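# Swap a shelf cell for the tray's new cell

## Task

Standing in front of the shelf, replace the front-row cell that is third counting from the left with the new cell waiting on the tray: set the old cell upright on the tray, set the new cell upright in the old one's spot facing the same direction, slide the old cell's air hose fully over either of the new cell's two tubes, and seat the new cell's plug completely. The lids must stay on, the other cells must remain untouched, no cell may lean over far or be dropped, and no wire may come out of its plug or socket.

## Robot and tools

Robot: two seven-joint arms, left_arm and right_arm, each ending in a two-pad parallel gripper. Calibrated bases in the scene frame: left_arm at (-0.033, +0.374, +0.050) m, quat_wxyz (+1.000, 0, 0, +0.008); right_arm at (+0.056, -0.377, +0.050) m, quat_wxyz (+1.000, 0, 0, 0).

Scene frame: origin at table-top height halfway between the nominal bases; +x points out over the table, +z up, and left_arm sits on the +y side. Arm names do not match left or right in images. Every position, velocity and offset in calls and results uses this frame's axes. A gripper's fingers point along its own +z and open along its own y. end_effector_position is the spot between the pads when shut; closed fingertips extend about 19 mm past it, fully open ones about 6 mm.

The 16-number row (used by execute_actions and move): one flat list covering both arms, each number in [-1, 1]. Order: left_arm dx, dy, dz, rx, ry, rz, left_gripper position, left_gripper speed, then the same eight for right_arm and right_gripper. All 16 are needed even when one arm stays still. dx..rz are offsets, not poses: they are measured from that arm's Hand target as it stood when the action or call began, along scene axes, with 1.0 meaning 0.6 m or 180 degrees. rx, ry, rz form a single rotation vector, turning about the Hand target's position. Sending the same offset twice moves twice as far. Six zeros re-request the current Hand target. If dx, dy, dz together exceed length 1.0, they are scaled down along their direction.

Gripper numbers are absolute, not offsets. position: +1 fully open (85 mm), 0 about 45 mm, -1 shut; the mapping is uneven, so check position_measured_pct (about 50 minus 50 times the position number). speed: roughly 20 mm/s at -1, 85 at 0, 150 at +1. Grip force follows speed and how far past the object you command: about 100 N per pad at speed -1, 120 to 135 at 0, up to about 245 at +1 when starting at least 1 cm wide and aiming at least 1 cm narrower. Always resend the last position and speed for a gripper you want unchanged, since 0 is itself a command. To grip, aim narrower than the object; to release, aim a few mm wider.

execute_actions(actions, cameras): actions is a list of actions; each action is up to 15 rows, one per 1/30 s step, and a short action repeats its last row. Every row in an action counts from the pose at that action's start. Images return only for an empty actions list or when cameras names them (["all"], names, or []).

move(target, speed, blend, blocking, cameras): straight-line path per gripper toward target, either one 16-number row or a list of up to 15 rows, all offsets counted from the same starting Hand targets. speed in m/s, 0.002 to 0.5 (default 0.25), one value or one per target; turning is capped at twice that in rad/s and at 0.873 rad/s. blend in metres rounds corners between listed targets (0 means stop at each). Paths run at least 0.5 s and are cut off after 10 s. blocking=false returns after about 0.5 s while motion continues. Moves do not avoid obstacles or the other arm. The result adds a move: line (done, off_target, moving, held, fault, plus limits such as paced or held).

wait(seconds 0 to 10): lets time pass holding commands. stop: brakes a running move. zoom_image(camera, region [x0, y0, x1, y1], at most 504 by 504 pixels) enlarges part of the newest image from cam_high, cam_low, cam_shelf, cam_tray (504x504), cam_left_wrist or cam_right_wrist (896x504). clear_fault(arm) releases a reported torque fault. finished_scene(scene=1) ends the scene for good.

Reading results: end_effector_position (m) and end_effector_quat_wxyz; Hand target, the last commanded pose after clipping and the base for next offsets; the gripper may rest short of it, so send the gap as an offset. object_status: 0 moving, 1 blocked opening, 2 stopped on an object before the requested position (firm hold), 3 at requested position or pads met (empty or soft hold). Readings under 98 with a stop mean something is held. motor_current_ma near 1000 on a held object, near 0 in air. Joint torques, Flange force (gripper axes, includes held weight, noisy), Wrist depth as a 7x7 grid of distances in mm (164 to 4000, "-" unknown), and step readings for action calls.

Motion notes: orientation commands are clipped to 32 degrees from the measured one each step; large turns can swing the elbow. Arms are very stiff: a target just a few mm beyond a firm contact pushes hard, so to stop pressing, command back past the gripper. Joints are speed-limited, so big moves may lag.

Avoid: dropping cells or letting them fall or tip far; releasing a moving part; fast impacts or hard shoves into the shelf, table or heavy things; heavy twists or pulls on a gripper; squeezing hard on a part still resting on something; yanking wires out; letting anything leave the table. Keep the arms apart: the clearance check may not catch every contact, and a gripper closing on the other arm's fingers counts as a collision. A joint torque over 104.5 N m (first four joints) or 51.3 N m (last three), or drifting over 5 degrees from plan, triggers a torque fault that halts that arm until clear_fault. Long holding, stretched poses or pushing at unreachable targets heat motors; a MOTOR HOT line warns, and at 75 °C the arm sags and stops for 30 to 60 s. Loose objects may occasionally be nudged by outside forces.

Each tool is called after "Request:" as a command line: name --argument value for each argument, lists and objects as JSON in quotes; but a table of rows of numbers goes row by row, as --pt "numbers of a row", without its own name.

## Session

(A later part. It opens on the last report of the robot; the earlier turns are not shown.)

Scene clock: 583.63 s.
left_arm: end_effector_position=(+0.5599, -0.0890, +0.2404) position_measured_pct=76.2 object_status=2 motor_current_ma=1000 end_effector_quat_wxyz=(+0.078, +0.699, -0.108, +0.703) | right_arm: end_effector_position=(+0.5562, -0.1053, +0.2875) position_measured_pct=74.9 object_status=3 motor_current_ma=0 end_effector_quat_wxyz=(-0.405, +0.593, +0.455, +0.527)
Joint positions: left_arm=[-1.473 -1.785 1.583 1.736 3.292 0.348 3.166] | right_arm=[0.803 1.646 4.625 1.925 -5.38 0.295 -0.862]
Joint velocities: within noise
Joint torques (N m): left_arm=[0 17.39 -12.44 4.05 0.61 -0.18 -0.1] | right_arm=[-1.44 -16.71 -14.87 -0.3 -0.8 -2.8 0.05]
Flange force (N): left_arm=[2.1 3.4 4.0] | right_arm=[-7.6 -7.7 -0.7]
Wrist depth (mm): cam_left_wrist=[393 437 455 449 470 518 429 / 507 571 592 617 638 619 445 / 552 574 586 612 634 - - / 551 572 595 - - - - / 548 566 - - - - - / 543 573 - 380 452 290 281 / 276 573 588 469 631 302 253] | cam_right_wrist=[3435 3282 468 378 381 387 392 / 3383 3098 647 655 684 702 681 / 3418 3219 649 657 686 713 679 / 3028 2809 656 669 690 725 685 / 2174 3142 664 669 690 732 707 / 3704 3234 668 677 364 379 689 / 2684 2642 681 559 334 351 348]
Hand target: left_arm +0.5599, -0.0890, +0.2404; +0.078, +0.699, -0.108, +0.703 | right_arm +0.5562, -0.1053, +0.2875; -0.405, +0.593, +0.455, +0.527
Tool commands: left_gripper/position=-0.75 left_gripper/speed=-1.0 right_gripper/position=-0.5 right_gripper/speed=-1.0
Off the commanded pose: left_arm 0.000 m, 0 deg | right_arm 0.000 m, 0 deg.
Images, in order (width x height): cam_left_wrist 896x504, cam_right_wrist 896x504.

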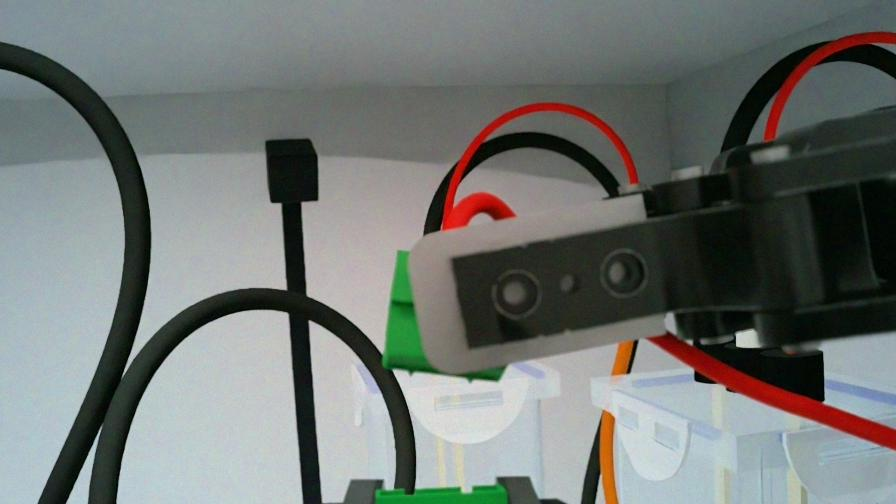

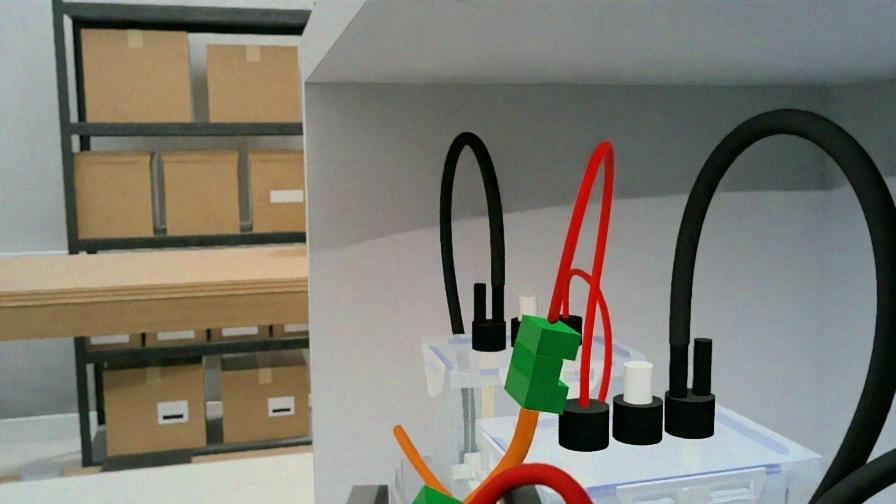

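Request:
move --pt "0 0 0 0 0 0 -0.75 -1 0 0 0 0 0 0 -0.35 -1" --pt "0 0 0 0 0 0 -0.75 -1 0 0 0 0.0483 -0.013 0 -0.35 -1" --speed 0.03 --cameras '["cam_left_wrist","cam_shelf","cam_right_wrist"]'

Request:
zoom_image --camera "cam_left_wrist" --region '[345, 204, 595, 454]'

Request:
zoom_image --camera "cam_shelf" --region '[220, 185, 280, 245]'

Scene clock: 590.03 s.
left_arm: end_effector_position=(+0.5599, -0.0890, +0.2404) position_measured_pct=76.2 object_status=2 motor_current_ma=1000 end_effector_quat_wxyz=(+0.078, +0.699, -0.108, +0.703) | right_arm: end_effector_position=(+0.5562, -0.1053, +0.2875) position_measured_pct=67.5 object_status=3 motor_current_ma=0 end_effector_quat_wxyz=(-0.439, +0.550, +0.422, +0.572)
Joint positions: left_arm=[-1.473 -1.785 1.583 1.736 3.292 0.348 3.166] | right_arm=[0.805 1.875 4.544 1.913 -5.37 0.332 -0.713]
Joint torques (N m): left_arm=[0 17.34 -12.42 4.08 0.62 -0.17 -0.1] | right_arm=[-1.19 -16.27 -14 2.16 -0.96 -2.25 0.02]
Flange force (N): left_arm=[2.2 3.5 4.1] | right_arm=[-5.7 -8.4 -1.6]
Wrist depth (mm): cam_left_wrist=[394 437 455 450 469 518 428 / 510 567 593 616 639 620 446 / 552 575 586 611 632 628 477 / 551 577 596 - - - - / 550 562 - - - - - / 543 576 587 382 - - - / 276 573 586 469 630 342 -] | cam_right_wrist=[3508 3746 3746 252 234 255 256 / 3623 3725 461 341 344 348 351 / 3418 3098 634 641 653 543 548 / 3527 3234 662 672 702 715 687 / 3366 3128 661 668 689 726 683 / 2570 2531 658 666 692 725 686 / 2973 3113 661 660 297 507 686]
Hand target: left_arm +0.5599, -0.0890, +0.2404; +0.078, +0.699, -0.108, +0.703 | right_arm +0.5562, -0.1053, +0.2875; -0.439, +0.550, +0.422, +0.572
Off the commanded pose: left_arm 0.000 m, 0 deg | right_arm 0.000 m, 0 deg.
move: done
Images, in order (width x height): cam_shelf 504x504, cam_left_wrist 896x504, cam_right_wrist 896x504.

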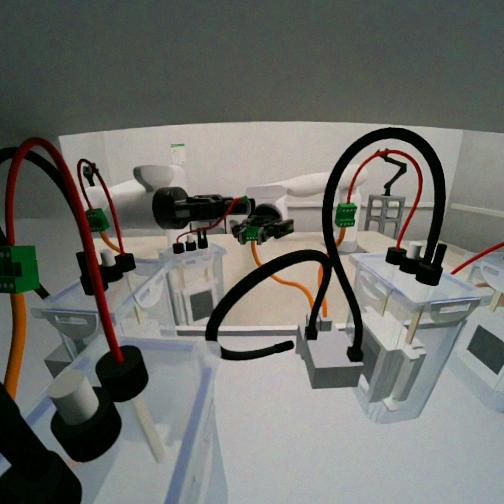

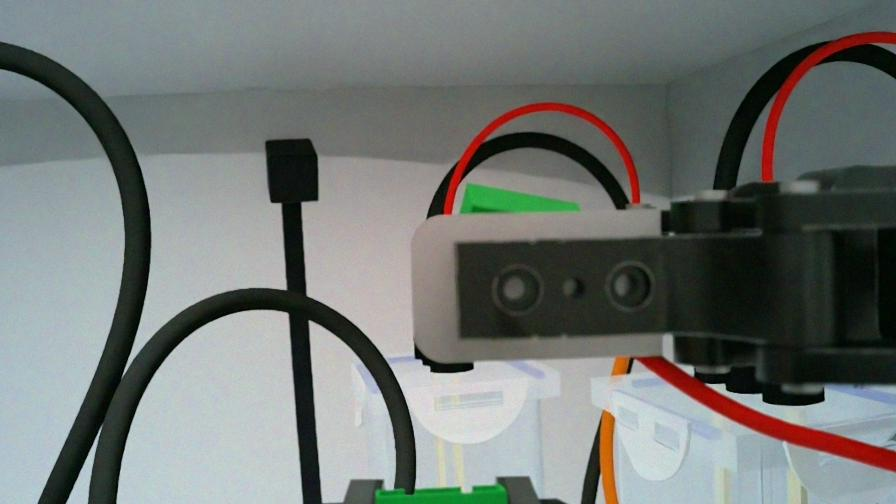

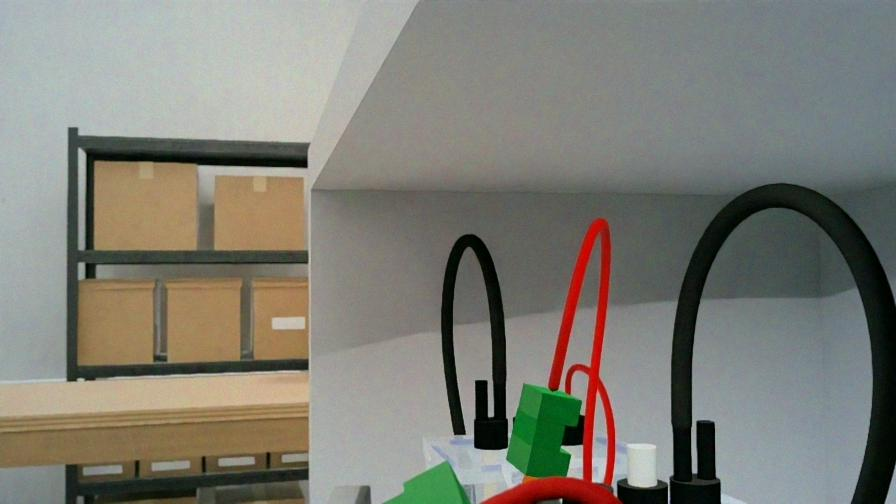

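Scaled by 2.016 from the camera's 896x504 image, which has a finer 1280x720 frame.

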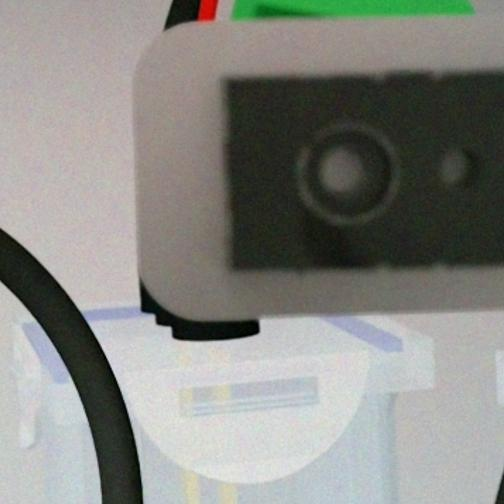

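Scaled by 8.400 from the camera's 504x504 image, which has a finer 720x720 frame.

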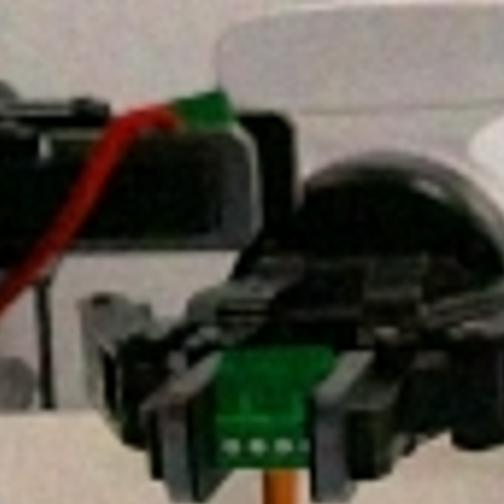

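Request:
zoom_image --camera "cam_right_wrist" --region '[320, 404, 640, 504]'

Request:
zoom_image --camera "cam_left_wrist" --region '[400, 154, 600, 254]'

Scaled by 1.575 from the camera's 896x504 image, which has a finer 1280x720 frame.

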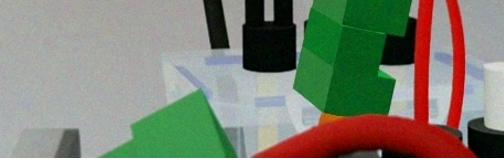

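Scaled by 2.520 from the camera's 896x504 image, which has a finer 1280x720 frame.

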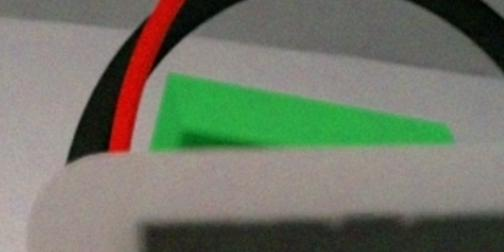

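Request:
move --pt "0 0 0 0 0 0 -0.75 -1 0 0 -0.012 0 0 0 -0.2 -1" --pt "0 0 0 0 0 0 -0.75 -1 -0.0259 -0.0966 -0.012 0 0 0 -0.2 -1" --speed 0.04 --cameras '["cam_left_wrist","cam_shelf","cam_right_wrist"]'

Request:
zoom_image --camera "cam_right_wrist" --region '[320, 304, 640, 504]'

Request:
zoom_image --camera "cam_left_wrist" --region '[400, 154, 650, 404]'

Request:
zoom_image --camera "cam_shelf" --region '[200, 175, 290, 245]'

Scene clock: 594.13 s.
left_arm: end_effector_position=(+0.5599, -0.0890, +0.2404) position_measured_pct=76.2 object_status=2 motor_current_ma=1000 end_effector_quat_wxyz=(+0.078, +0.699, -0.108, +0.703) | right_arm: end_effector_position=(+0.5406, -0.1633, +0.2803) position_measured_pct=60.2 object_status=3 motor_current_ma=0 end_effector_quat_wxyz=(-0.439, +0.550, +0.422, +0.572)
Joint positions: left_arm=[-1.473 -1.785 1.583 1.736 3.292 0.348 3.166] | right_arm=[0.95 1.949 4.493 1.934 -5.427 0.496 -0.641]
Joint torques (N m): left_arm=[0.02 17.38 -12.48 4.06 0.64 -0.15 -0.1] | right_arm=[-0.8 -15.32 -13.04 2.71 -1.42 -1.77 0.01]
Flange force (N): left_arm=[2.2 3.5 4.1] | right_arm=[-5.6 -7.0 0.3]
Wrist depth (mm): cam_left_wrist=[394 437 456 449 469 518 429 / 510 571 590 612 638 620 445 / 552 578 582 611 633 626 478 / 552 575 596 617 638 332 466 / 549 565 585 610 632 165 - / 545 574 581 385 400 175 170 / 275 576 589 468 636 - 253] | cam_right_wrist=[3603 3663 3855 282 283 285 287 / 3508 3746 3833 381 384 385 391 / 3546 3203 722 708 724 597 613 / 3565 3266 721 736 760 787 727 / 3565 3188 718 729 761 787 728 / 2465 2483 720 720 422 782 724 / 3128 3188 714 723 415 421 328]
Hand target: left_arm +0.5599, -0.0890, +0.2404; +0.078, +0.699, -0.108, +0.703 | right_arm +0.5407, -0.1633, +0.2803; -0.439, +0.550, +0.422, +0.572
Off the commanded pose: left_arm 0.000 m, 0 deg | right_arm 0.000 m, 0 deg.
move: done
Images, in order (width x height): cam_shelf 504x504, cam_left_wrist 896x504, cam_right_wrist 896x504.

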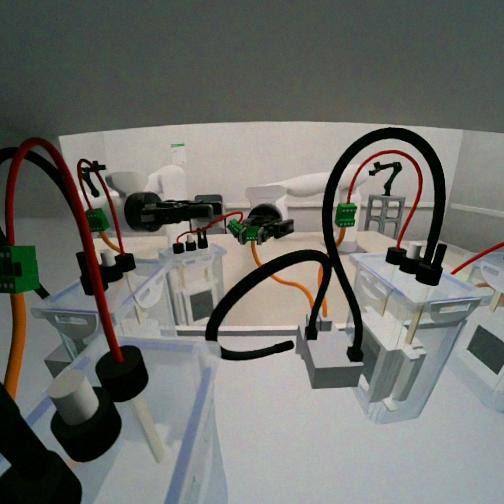

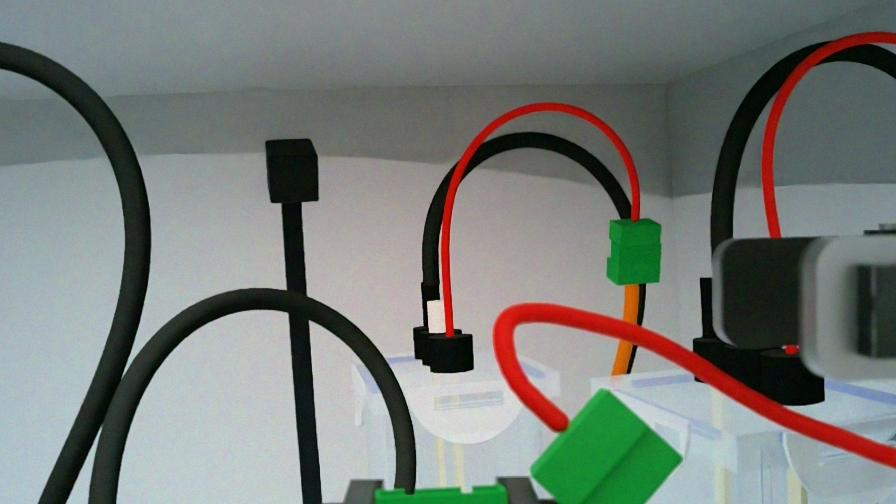

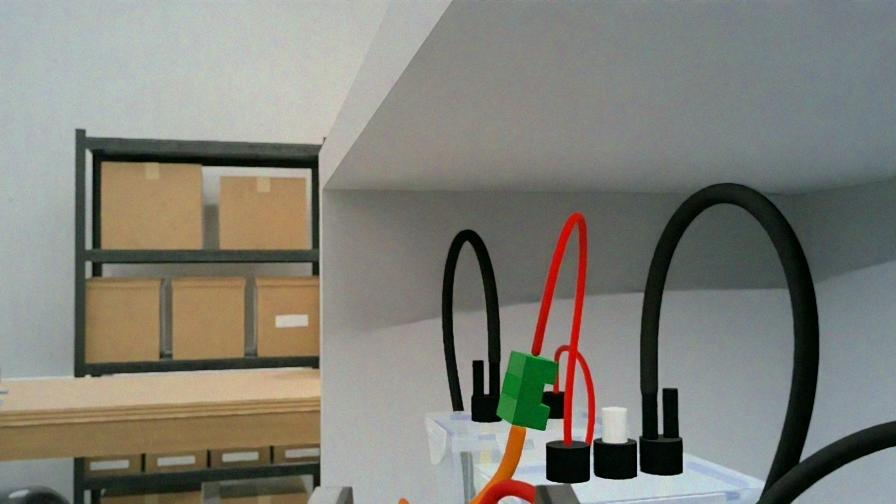

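Scaled by 1.575 from the camera's 896x504 image, which has a finer 1280x720 frame.

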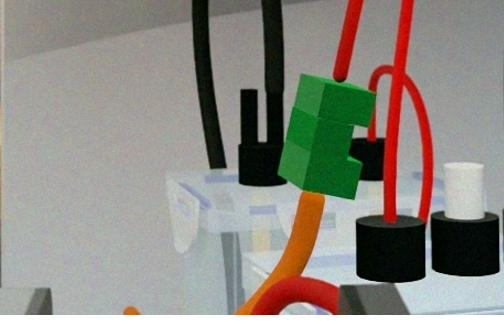

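Scaled by 2.016 from the camera's 896x504 image, which has a finer 1280x720 frame.

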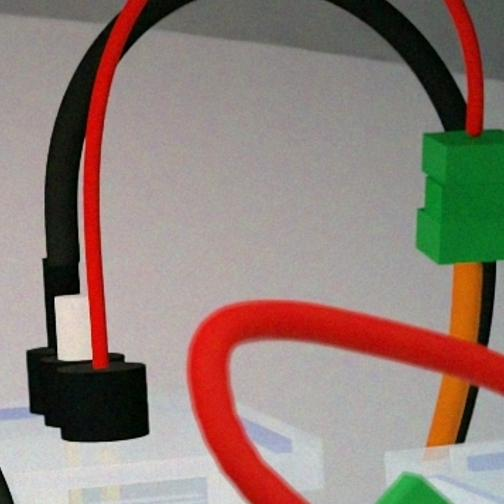

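Scaled by 5.600 from the camera's 504x504 image, which has a finer 720x720 frame.

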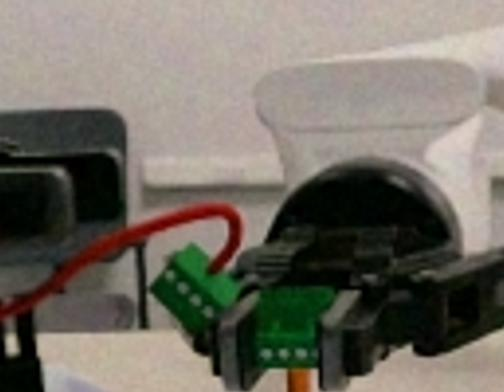

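Request:
move --pt "0 0 0 0 0 0 -0.75 -1 -0.0333 -0.03 0.0628 0 0 0 0.2 0" --pt "0 0 0 0 0 0 -0.75 -1 -0.0212 0.0138 0.0628 -0.2237 0.1044 -0.1055 0.2 0" --speed 0.08 --cameras '["cam_left_wrist","cam_shelf","cam_right_wrist","cam_high"]'

Request:
zoom_image --camera "cam_right_wrist" --region '[280, 204, 620, 504]'

Request:
zoom_image --camera "cam_left_wrist" --region '[440, 254, 690, 504]'

Scene clock: 608.07 s.
left_arm: end_effector_position=(+0.5599, -0.0890, +0.2404) position_measured_pct=76.2 object_status=2 motor_current_ma=1000 end_effector_quat_wxyz=(+0.078, +0.699, -0.108, +0.703) | right_arm: end_effector_position=(+0.5279, -0.1550, +0.3180) position_measured_pct=39.8 object_status=3 motor_current_ma=0 end_effector_quat_wxyz=(-0.188, +0.810, +0.422, +0.361)
Joint positions: left_arm=[-1.473 -1.785 1.583 1.736 3.292 0.348 3.166] | right_arm=[0.792 0.63 4.886 2.029 -5.656 0.267 -1.475]
Joint torques (N m): left_arm=[0.01 17.4 -12.47 4.05 0.65 -0.17 -0.09] | right_arm=[-0.73 -11.67 -9.13 -8.45 -0.34 -2.26 -0.02]
Flange force (N): left_arm=[2.2 3.5 4.1] | right_arm=[-6.0 0.7 11.9]
Wrist depth (mm): cam_left_wrist=[394 434 454 449 468 - - / 511 570 594 612 631 - - / 549 573 585 611 634 - 478 / 551 574 597 616 634 582 470 / 551 563 586 610 637 315 470 / 543 576 584 385 399 281 281 / 275 574 590 469 634 - 253] | cam_right_wrist=[649 655 514 - - - - / 818 665 407 405 - - - / 738 676 605 403 - - - / 674 628 611 470 601 - - / 628 588 551 462 453 554 - / 559 266 262 413 454 500 502 / 239 241 257 245 475 482 476]
Hand target: left_arm +0.5599, -0.0890, +0.2404; +0.078, +0.699, -0.108, +0.703 | right_arm +0.5279, -0.1550, +0.3180; -0.188, +0.810, +0.422, +0.361
Off the commanded pose: left_arm 0.000 m, 0 deg | right_arm 0.000 m, 0 deg.
move: done
Images, in order (width x height): cam_high 504x504, cam_shelf 504x504, cam_left_wrist 896x504, cam_right_wrist 896x504.

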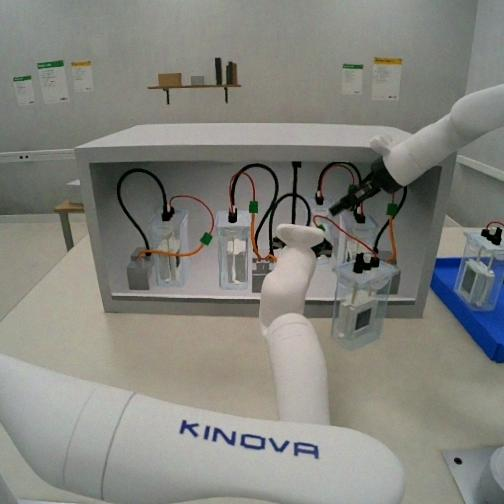

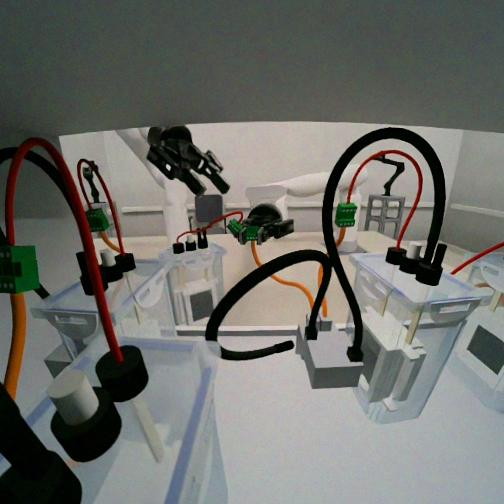

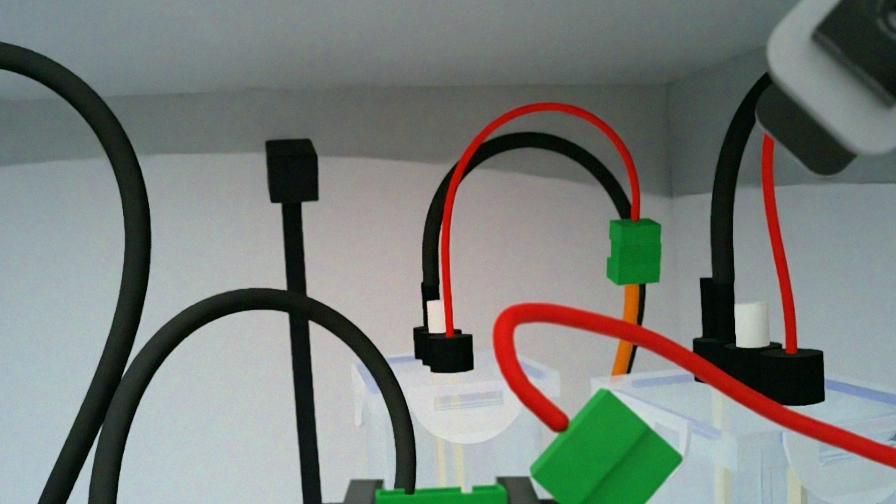

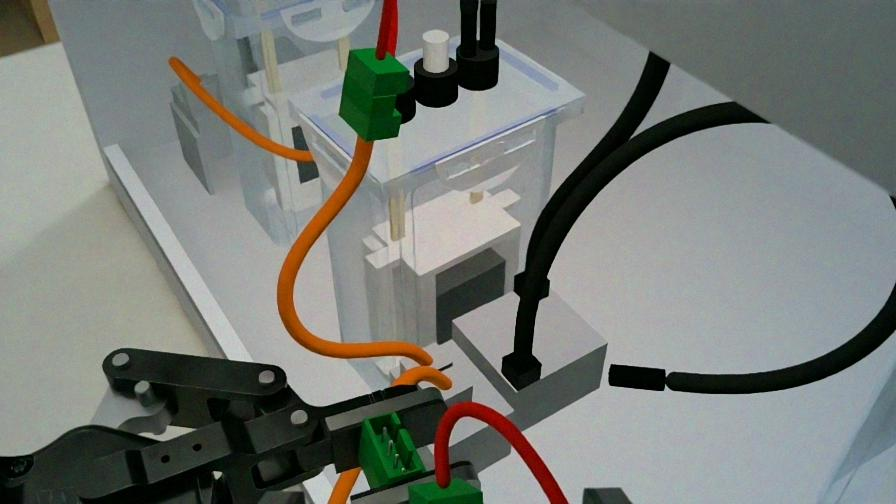

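Scaled by 1.482 from the camera's 896x504 image, which has a finer 1280x720 frame.

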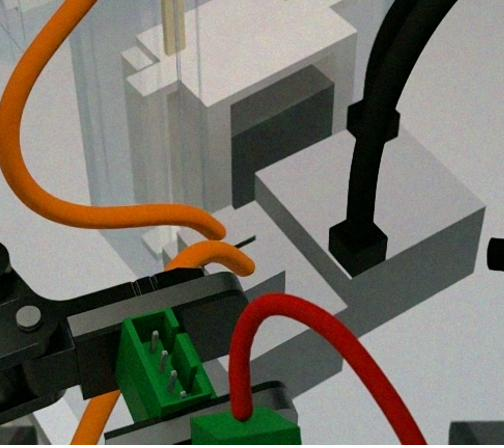

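Scaled by 2.016 from the camera's 896x504 image, which has a finer 1280x720 frame.

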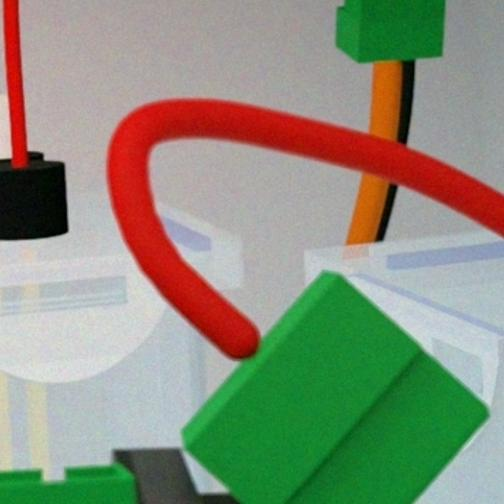

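Request:
move --target '[0,0,0,0,0,0,-0.75,-1,0.0178,0.0254,-0.0279,0,0,0,0.2,0]' --speed 0.05 --cameras '["cam_left_wrist","cam_right_wrist"]'

Request:
zoom_image --camera "cam_right_wrist" --region '[360, 404, 560, 504]'

Request:
zoom_image --camera "cam_left_wrist" --region '[440, 254, 690, 504]'

Scene clock: 609.73 s.
left_arm: end_effector_position=(+0.5599, -0.0890, +0.2404) position_measured_pct=76.2 object_status=2 motor_current_ma=1000 end_effector_quat_wxyz=(+0.078, +0.699, -0.108, +0.703) | right_arm: end_effector_position=(+0.5387, -0.1398, +0.3013) position_measured_pct=39.8 object_status=3 motor_current_ma=0 end_effector_quat_wxyz=(-0.188, +0.810, +0.421, +0.361)
Joint positions: left_arm=[-1.473 -1.785 1.583 1.736 3.292 0.348 3.166] | right_arm=[0.676 0.628 5.006 2.019 -5.626 0.203 -1.51]
Joint torques (N m): left_arm=[0 17.39 -12.44 4.07 0.63 -0.14 -0.08] | right_arm=[-0.72 -12.69 -8.93 -8.24 -0.32 -2.27 0]
Flange force (N): left_arm=[2.1 3.6 4.1] | right_arm=[-6.6 -1.1 12.1]
Wrist depth (mm): cam_left_wrist=[395 437 455 449 468 - - / 511 573 591 612 633 - - / 550 575 583 608 - - - / 550 573 599 612 - - - / 549 563 587 614 171 315 485 / 545 574 584 385 400 281 281 / 275 576 587 469 631 - 253] | cam_right_wrist=[623 636 496 - - - - / 767 622 376 377 - - - / 708 648 514 385 364 - - / 645 602 589 447 576 - - / 596 557 528 437 430 540 - / 544 243 491 400 415 483 480 / 224 218 229 226 457 464 464]
Hand target: left_arm +0.5599, -0.0890, +0.2404; +0.078, +0.699, -0.108, +0.703 | right_arm +0.5386, -0.1398, +0.3013; -0.188, +0.810, +0.421, +0.361
Off the commanded pose: left_arm 0.000 m, 0 deg | right_arm 0.000 m, 0 deg.
move: done
Images, in order (width x height): cam_left_wrist 896x504, cam_right_wrist 896x504.

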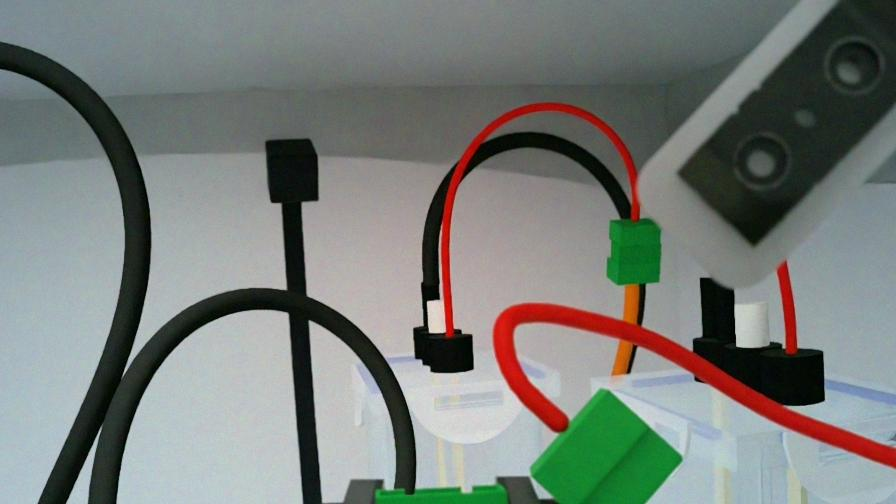

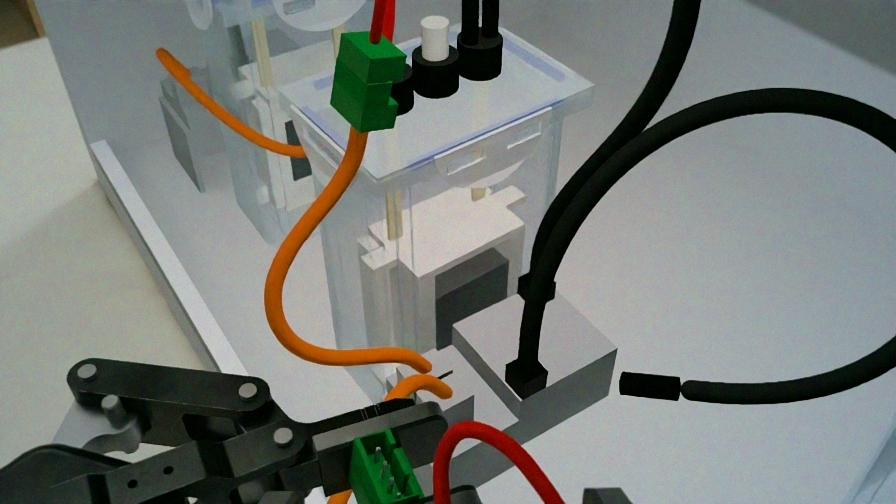

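Scaled by 2.520 from the camera's 896x504 image, which has a finer 1280x720 frame.

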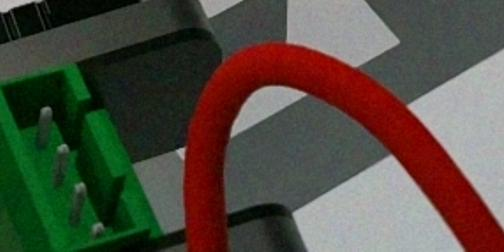

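Scaled by 2.016 from the camera's 896x504 image, which has a finer 1280x720 frame.

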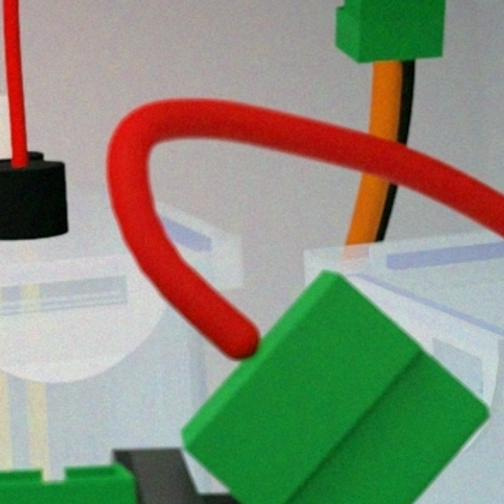

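Request:
move --pt "0 0 0 0 0 0 -0.75 -1 -0.0015 0.0015 0.0 0 0 -0.0833 0.2 0" --pt "0 0 0 0 0 0 -0.75 -1 0.0095 0.0185 -0.022 0 0 -0.0833 0.2 0" --speed 0.05 --cameras '["cam_left_wrist","cam_right_wrist","cam_shelf"]'

Request:
zoom_image --camera "cam_right_wrist" --region '[300, 304, 600, 504]'

Request:
zoom_image --camera "cam_left_wrist" --region '[440, 254, 690, 504]'

Request:
zoom_image --camera "cam_shelf" --region '[200, 175, 290, 245]'

Scene clock: 615.13 s.
left_arm: end_effector_position=(+0.5599, -0.0890, +0.2404) position_measured_pct=76.2 object_status=2 motor_current_ma=1000 end_effector_quat_wxyz=(+0.078, +0.699, -0.108, +0.703) | right_arm: end_effector_position=(+0.5443, -0.1287, +0.2881) position_measured_pct=39.8 object_status=3 motor_current_ma=0 end_effector_quat_wxyz=(-0.139, +0.858, +0.312, +0.383)
Joint positions: left_arm=[-1.473 -1.785 1.583 1.736 3.292 0.348 3.166] | right_arm=[0.07 0.342 5.716 2.13 -5.833 -0.103 -1.733]
Joint torques (N m): left_arm=[-0.01 17.41 -12.48 4.06 0.64 -0.15 -0.06] | right_arm=[-0.82 -13.9 -5.05 -8.7 -0.32 -2.22 -0.01]
Flange force (N): left_arm=[2.1 3.5 4.0] | right_arm=no reading
Wrist depth (mm): cam_left_wrist=[393 438 455 436 - - - / 510 572 591 613 - - - / 551 574 585 610 - - - / 553 574 596 - - - - / 550 567 585 - - - - / 543 574 584 - 435 257 280 / 275 575 586 469 633 - 253] | cam_right_wrist=[437 401 375 759 642 304 - / 521 279 364 375 669 633 355 / 541 337 437 377 630 626 323 / 573 557 417 447 584 584 336 / 526 513 429 406 523 514 503 / 496 468 370 393 478 483 416 / 208 211 212 400 442 443 434]
Hand target: left_arm +0.5599, -0.0890, +0.2404; +0.078, +0.699, -0.108, +0.703 | right_arm +0.5443, -0.1287, +0.2881; -0.139, +0.858, +0.312, +0.383
Off the commanded pose: left_arm 0.000 m, 0 deg | right_arm 0.000 m, 0 deg.
move: done
Images, in order (width x height): cam_shelf 504x504, cam_left_wrist 896x504, cam_right_wrist 896x504.

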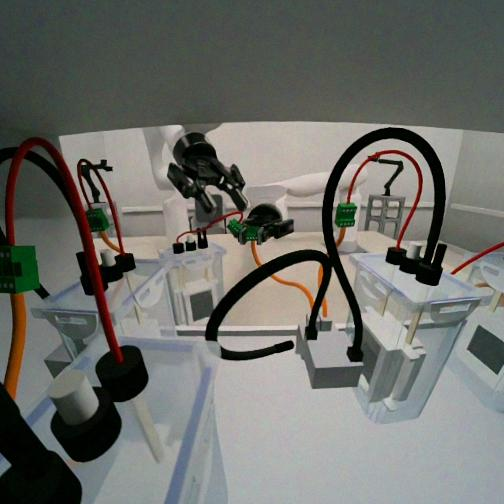

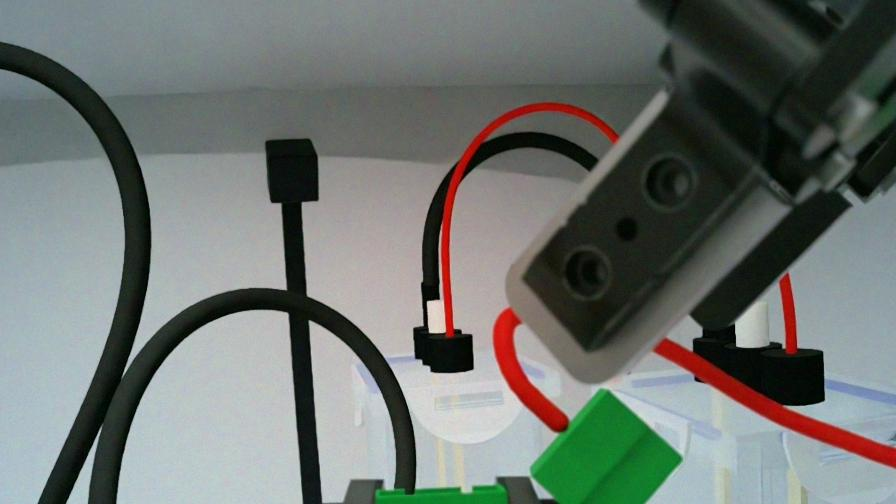

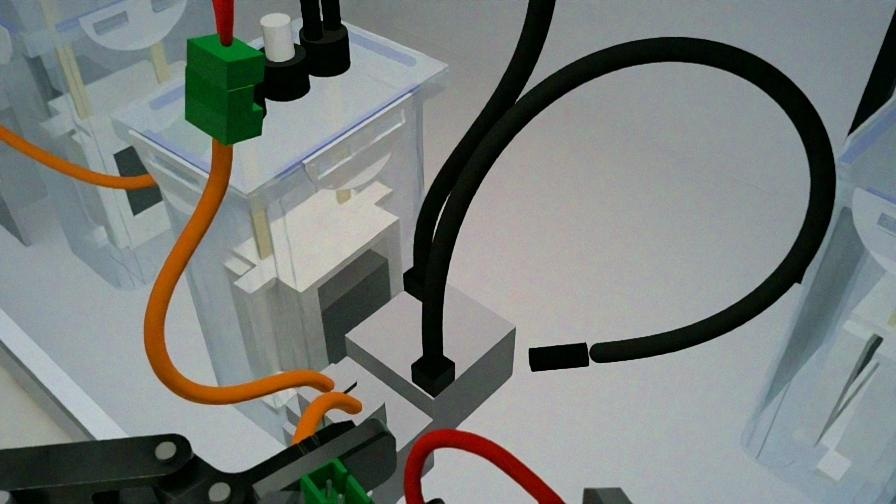

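Scaled by 1.680 from the camera's 896x504 image, which has a finer 1280x720 frame.

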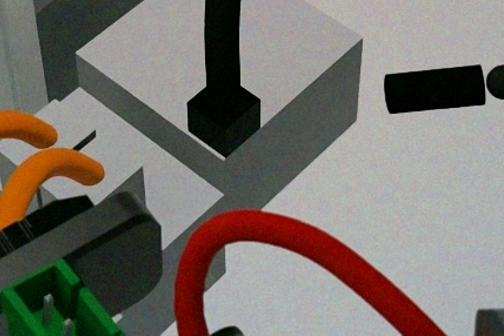

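Scaled by 2.016 from the camera's 896x504 image, which has a finer 1280x720 frame.

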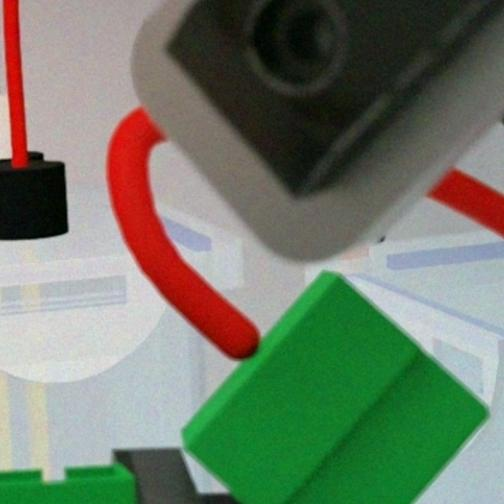

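Scaled by 5.600 from the camera's 504x504 image, which has a finer 720x720 frame.

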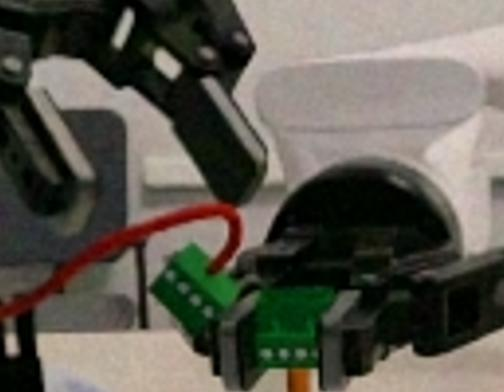

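Request:
move --pt "0 0 0 0 0 0 -0.75 -1 0.0045 0.0128 -0.0235 0 0 0 0.2 0" --speed 0.03 --cameras '["cam_left_wrist","cam_right_wrist","cam_shelf"]'

Request:
zoom_image --camera "cam_left_wrist" --region '[440, 254, 690, 504]'

Request:
zoom_image --camera "cam_shelf" --region '[200, 175, 290, 245]'

Request:
zoom_image --camera "cam_right_wrist" --region '[300, 404, 600, 504]'

Scene clock: 618.30 s.
left_arm: end_effector_position=(+0.5599, -0.0890, +0.2404) position_measured_pct=76.2 object_status=2 motor_current_ma=1000 end_effector_quat_wxyz=(+0.078, +0.699, -0.108, +0.703) | right_arm: end_effector_position=(+0.5470, -0.1210, +0.2740) position_measured_pct=39.8 object_status=3 motor_current_ma=0 end_effector_quat_wxyz=(-0.139, +0.858, +0.312, +0.383)
Joint positions: left_arm=[-1.473 -1.785 1.583 1.736 3.292 0.348 3.166] | right_arm=[-0.044 0.367 5.83 2.138 -5.88 -0.155 -1.7]
Joint torques (N m): left_arm=[-0.01 17.39 -12.52 4.04 0.63 -0.18 -0.08] | right_arm=[-0.74 -14.85 -4.77 -8.33 -0.34 -2.24 -0.02]
Flange force (N): left_arm=[2.1 3.4 3.9] | right_arm=[-9.3 -8.6 12.3]
Wrist depth (mm): cam_left_wrist=[395 437 457 437 - - - / 508 571 591 - - - - / 551 577 488 - - - - / 550 574 594 - - - - / 549 562 583 - - - - / 543 571 592 - - - 273 / 275 574 584 - 631 - 252] | cam_right_wrist=[472 255 358 721 303 295 518 / 498 322 341 326 653 620 542 / 534 315 415 373 606 604 313 / 549 538 398 412 561 562 528 / 507 497 418 386 505 485 493 / 477 458 353 378 459 467 446 / 195 194 195 420 429 434 420]
Hand target: left_arm +0.5599, -0.0890, +0.2404; +0.078, +0.699, -0.108, +0.703 | right_arm +0.5470, -0.1210, +0.2740; -0.139, +0.858, +0.312, +0.383
Off the commanded pose: left_arm 0.000 m, 0 deg | right_arm 0.000 m, 0 deg.
move: done
Images, in order (width x height): cam_shelf 504x504, cam_left_wrist 896x504, cam_right_wrist 896x504.

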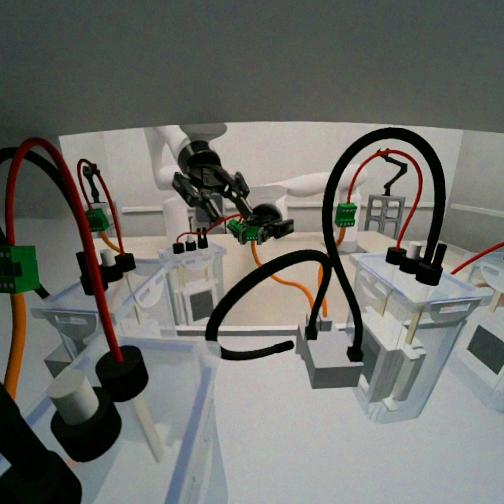

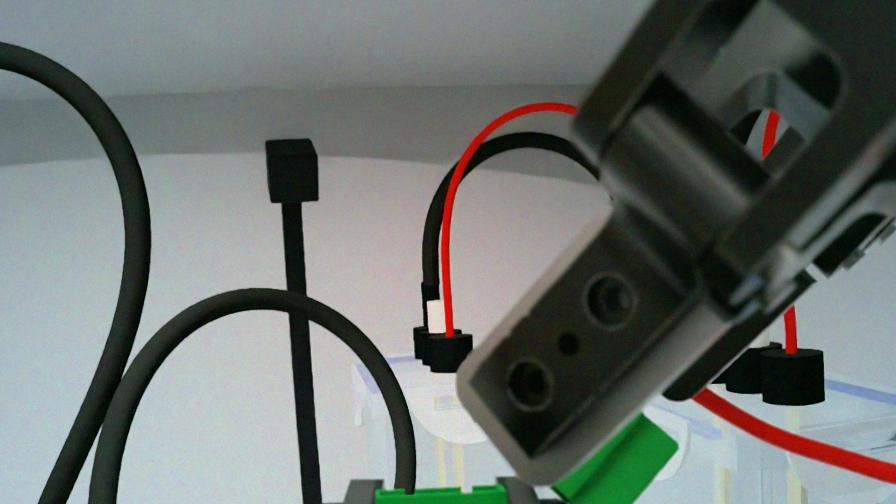

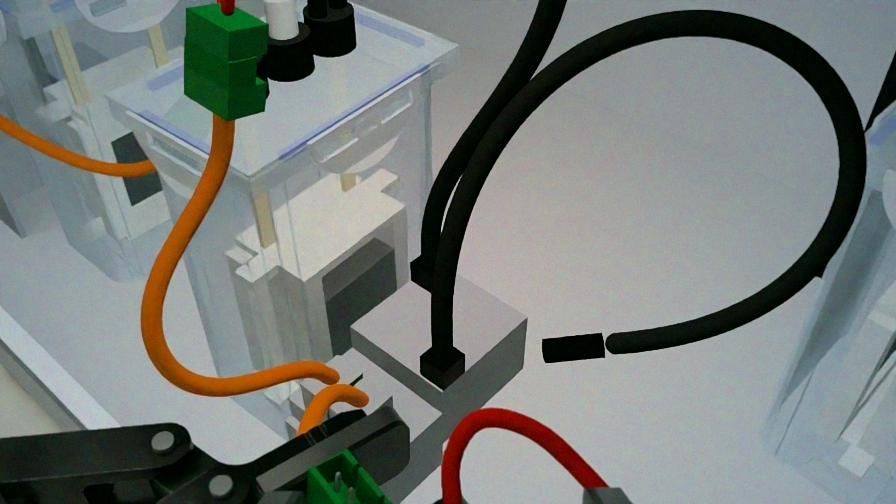

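Scaled by 2.016 from the camera's 896x504 image, which has a finer 1280x720 frame.

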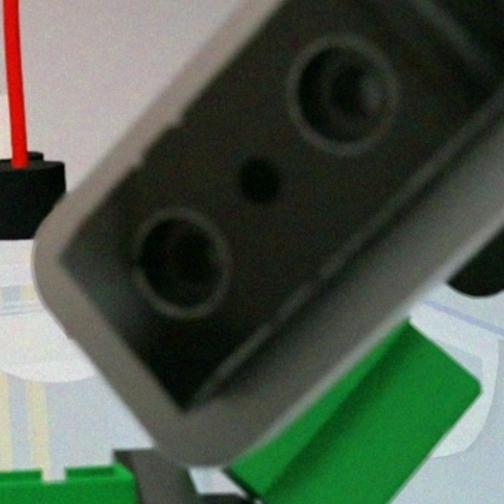

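Scaled by 5.600 from the camera's 504x504 image, which has a finer 720x720 frame.

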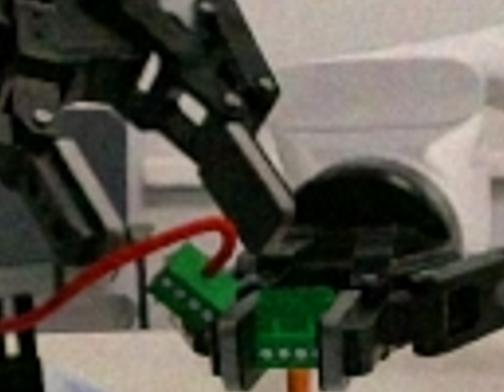

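Scaled by 1.680 from the camera's 896x504 image, which has a finer 1280x720 frame.

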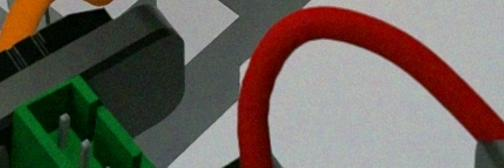

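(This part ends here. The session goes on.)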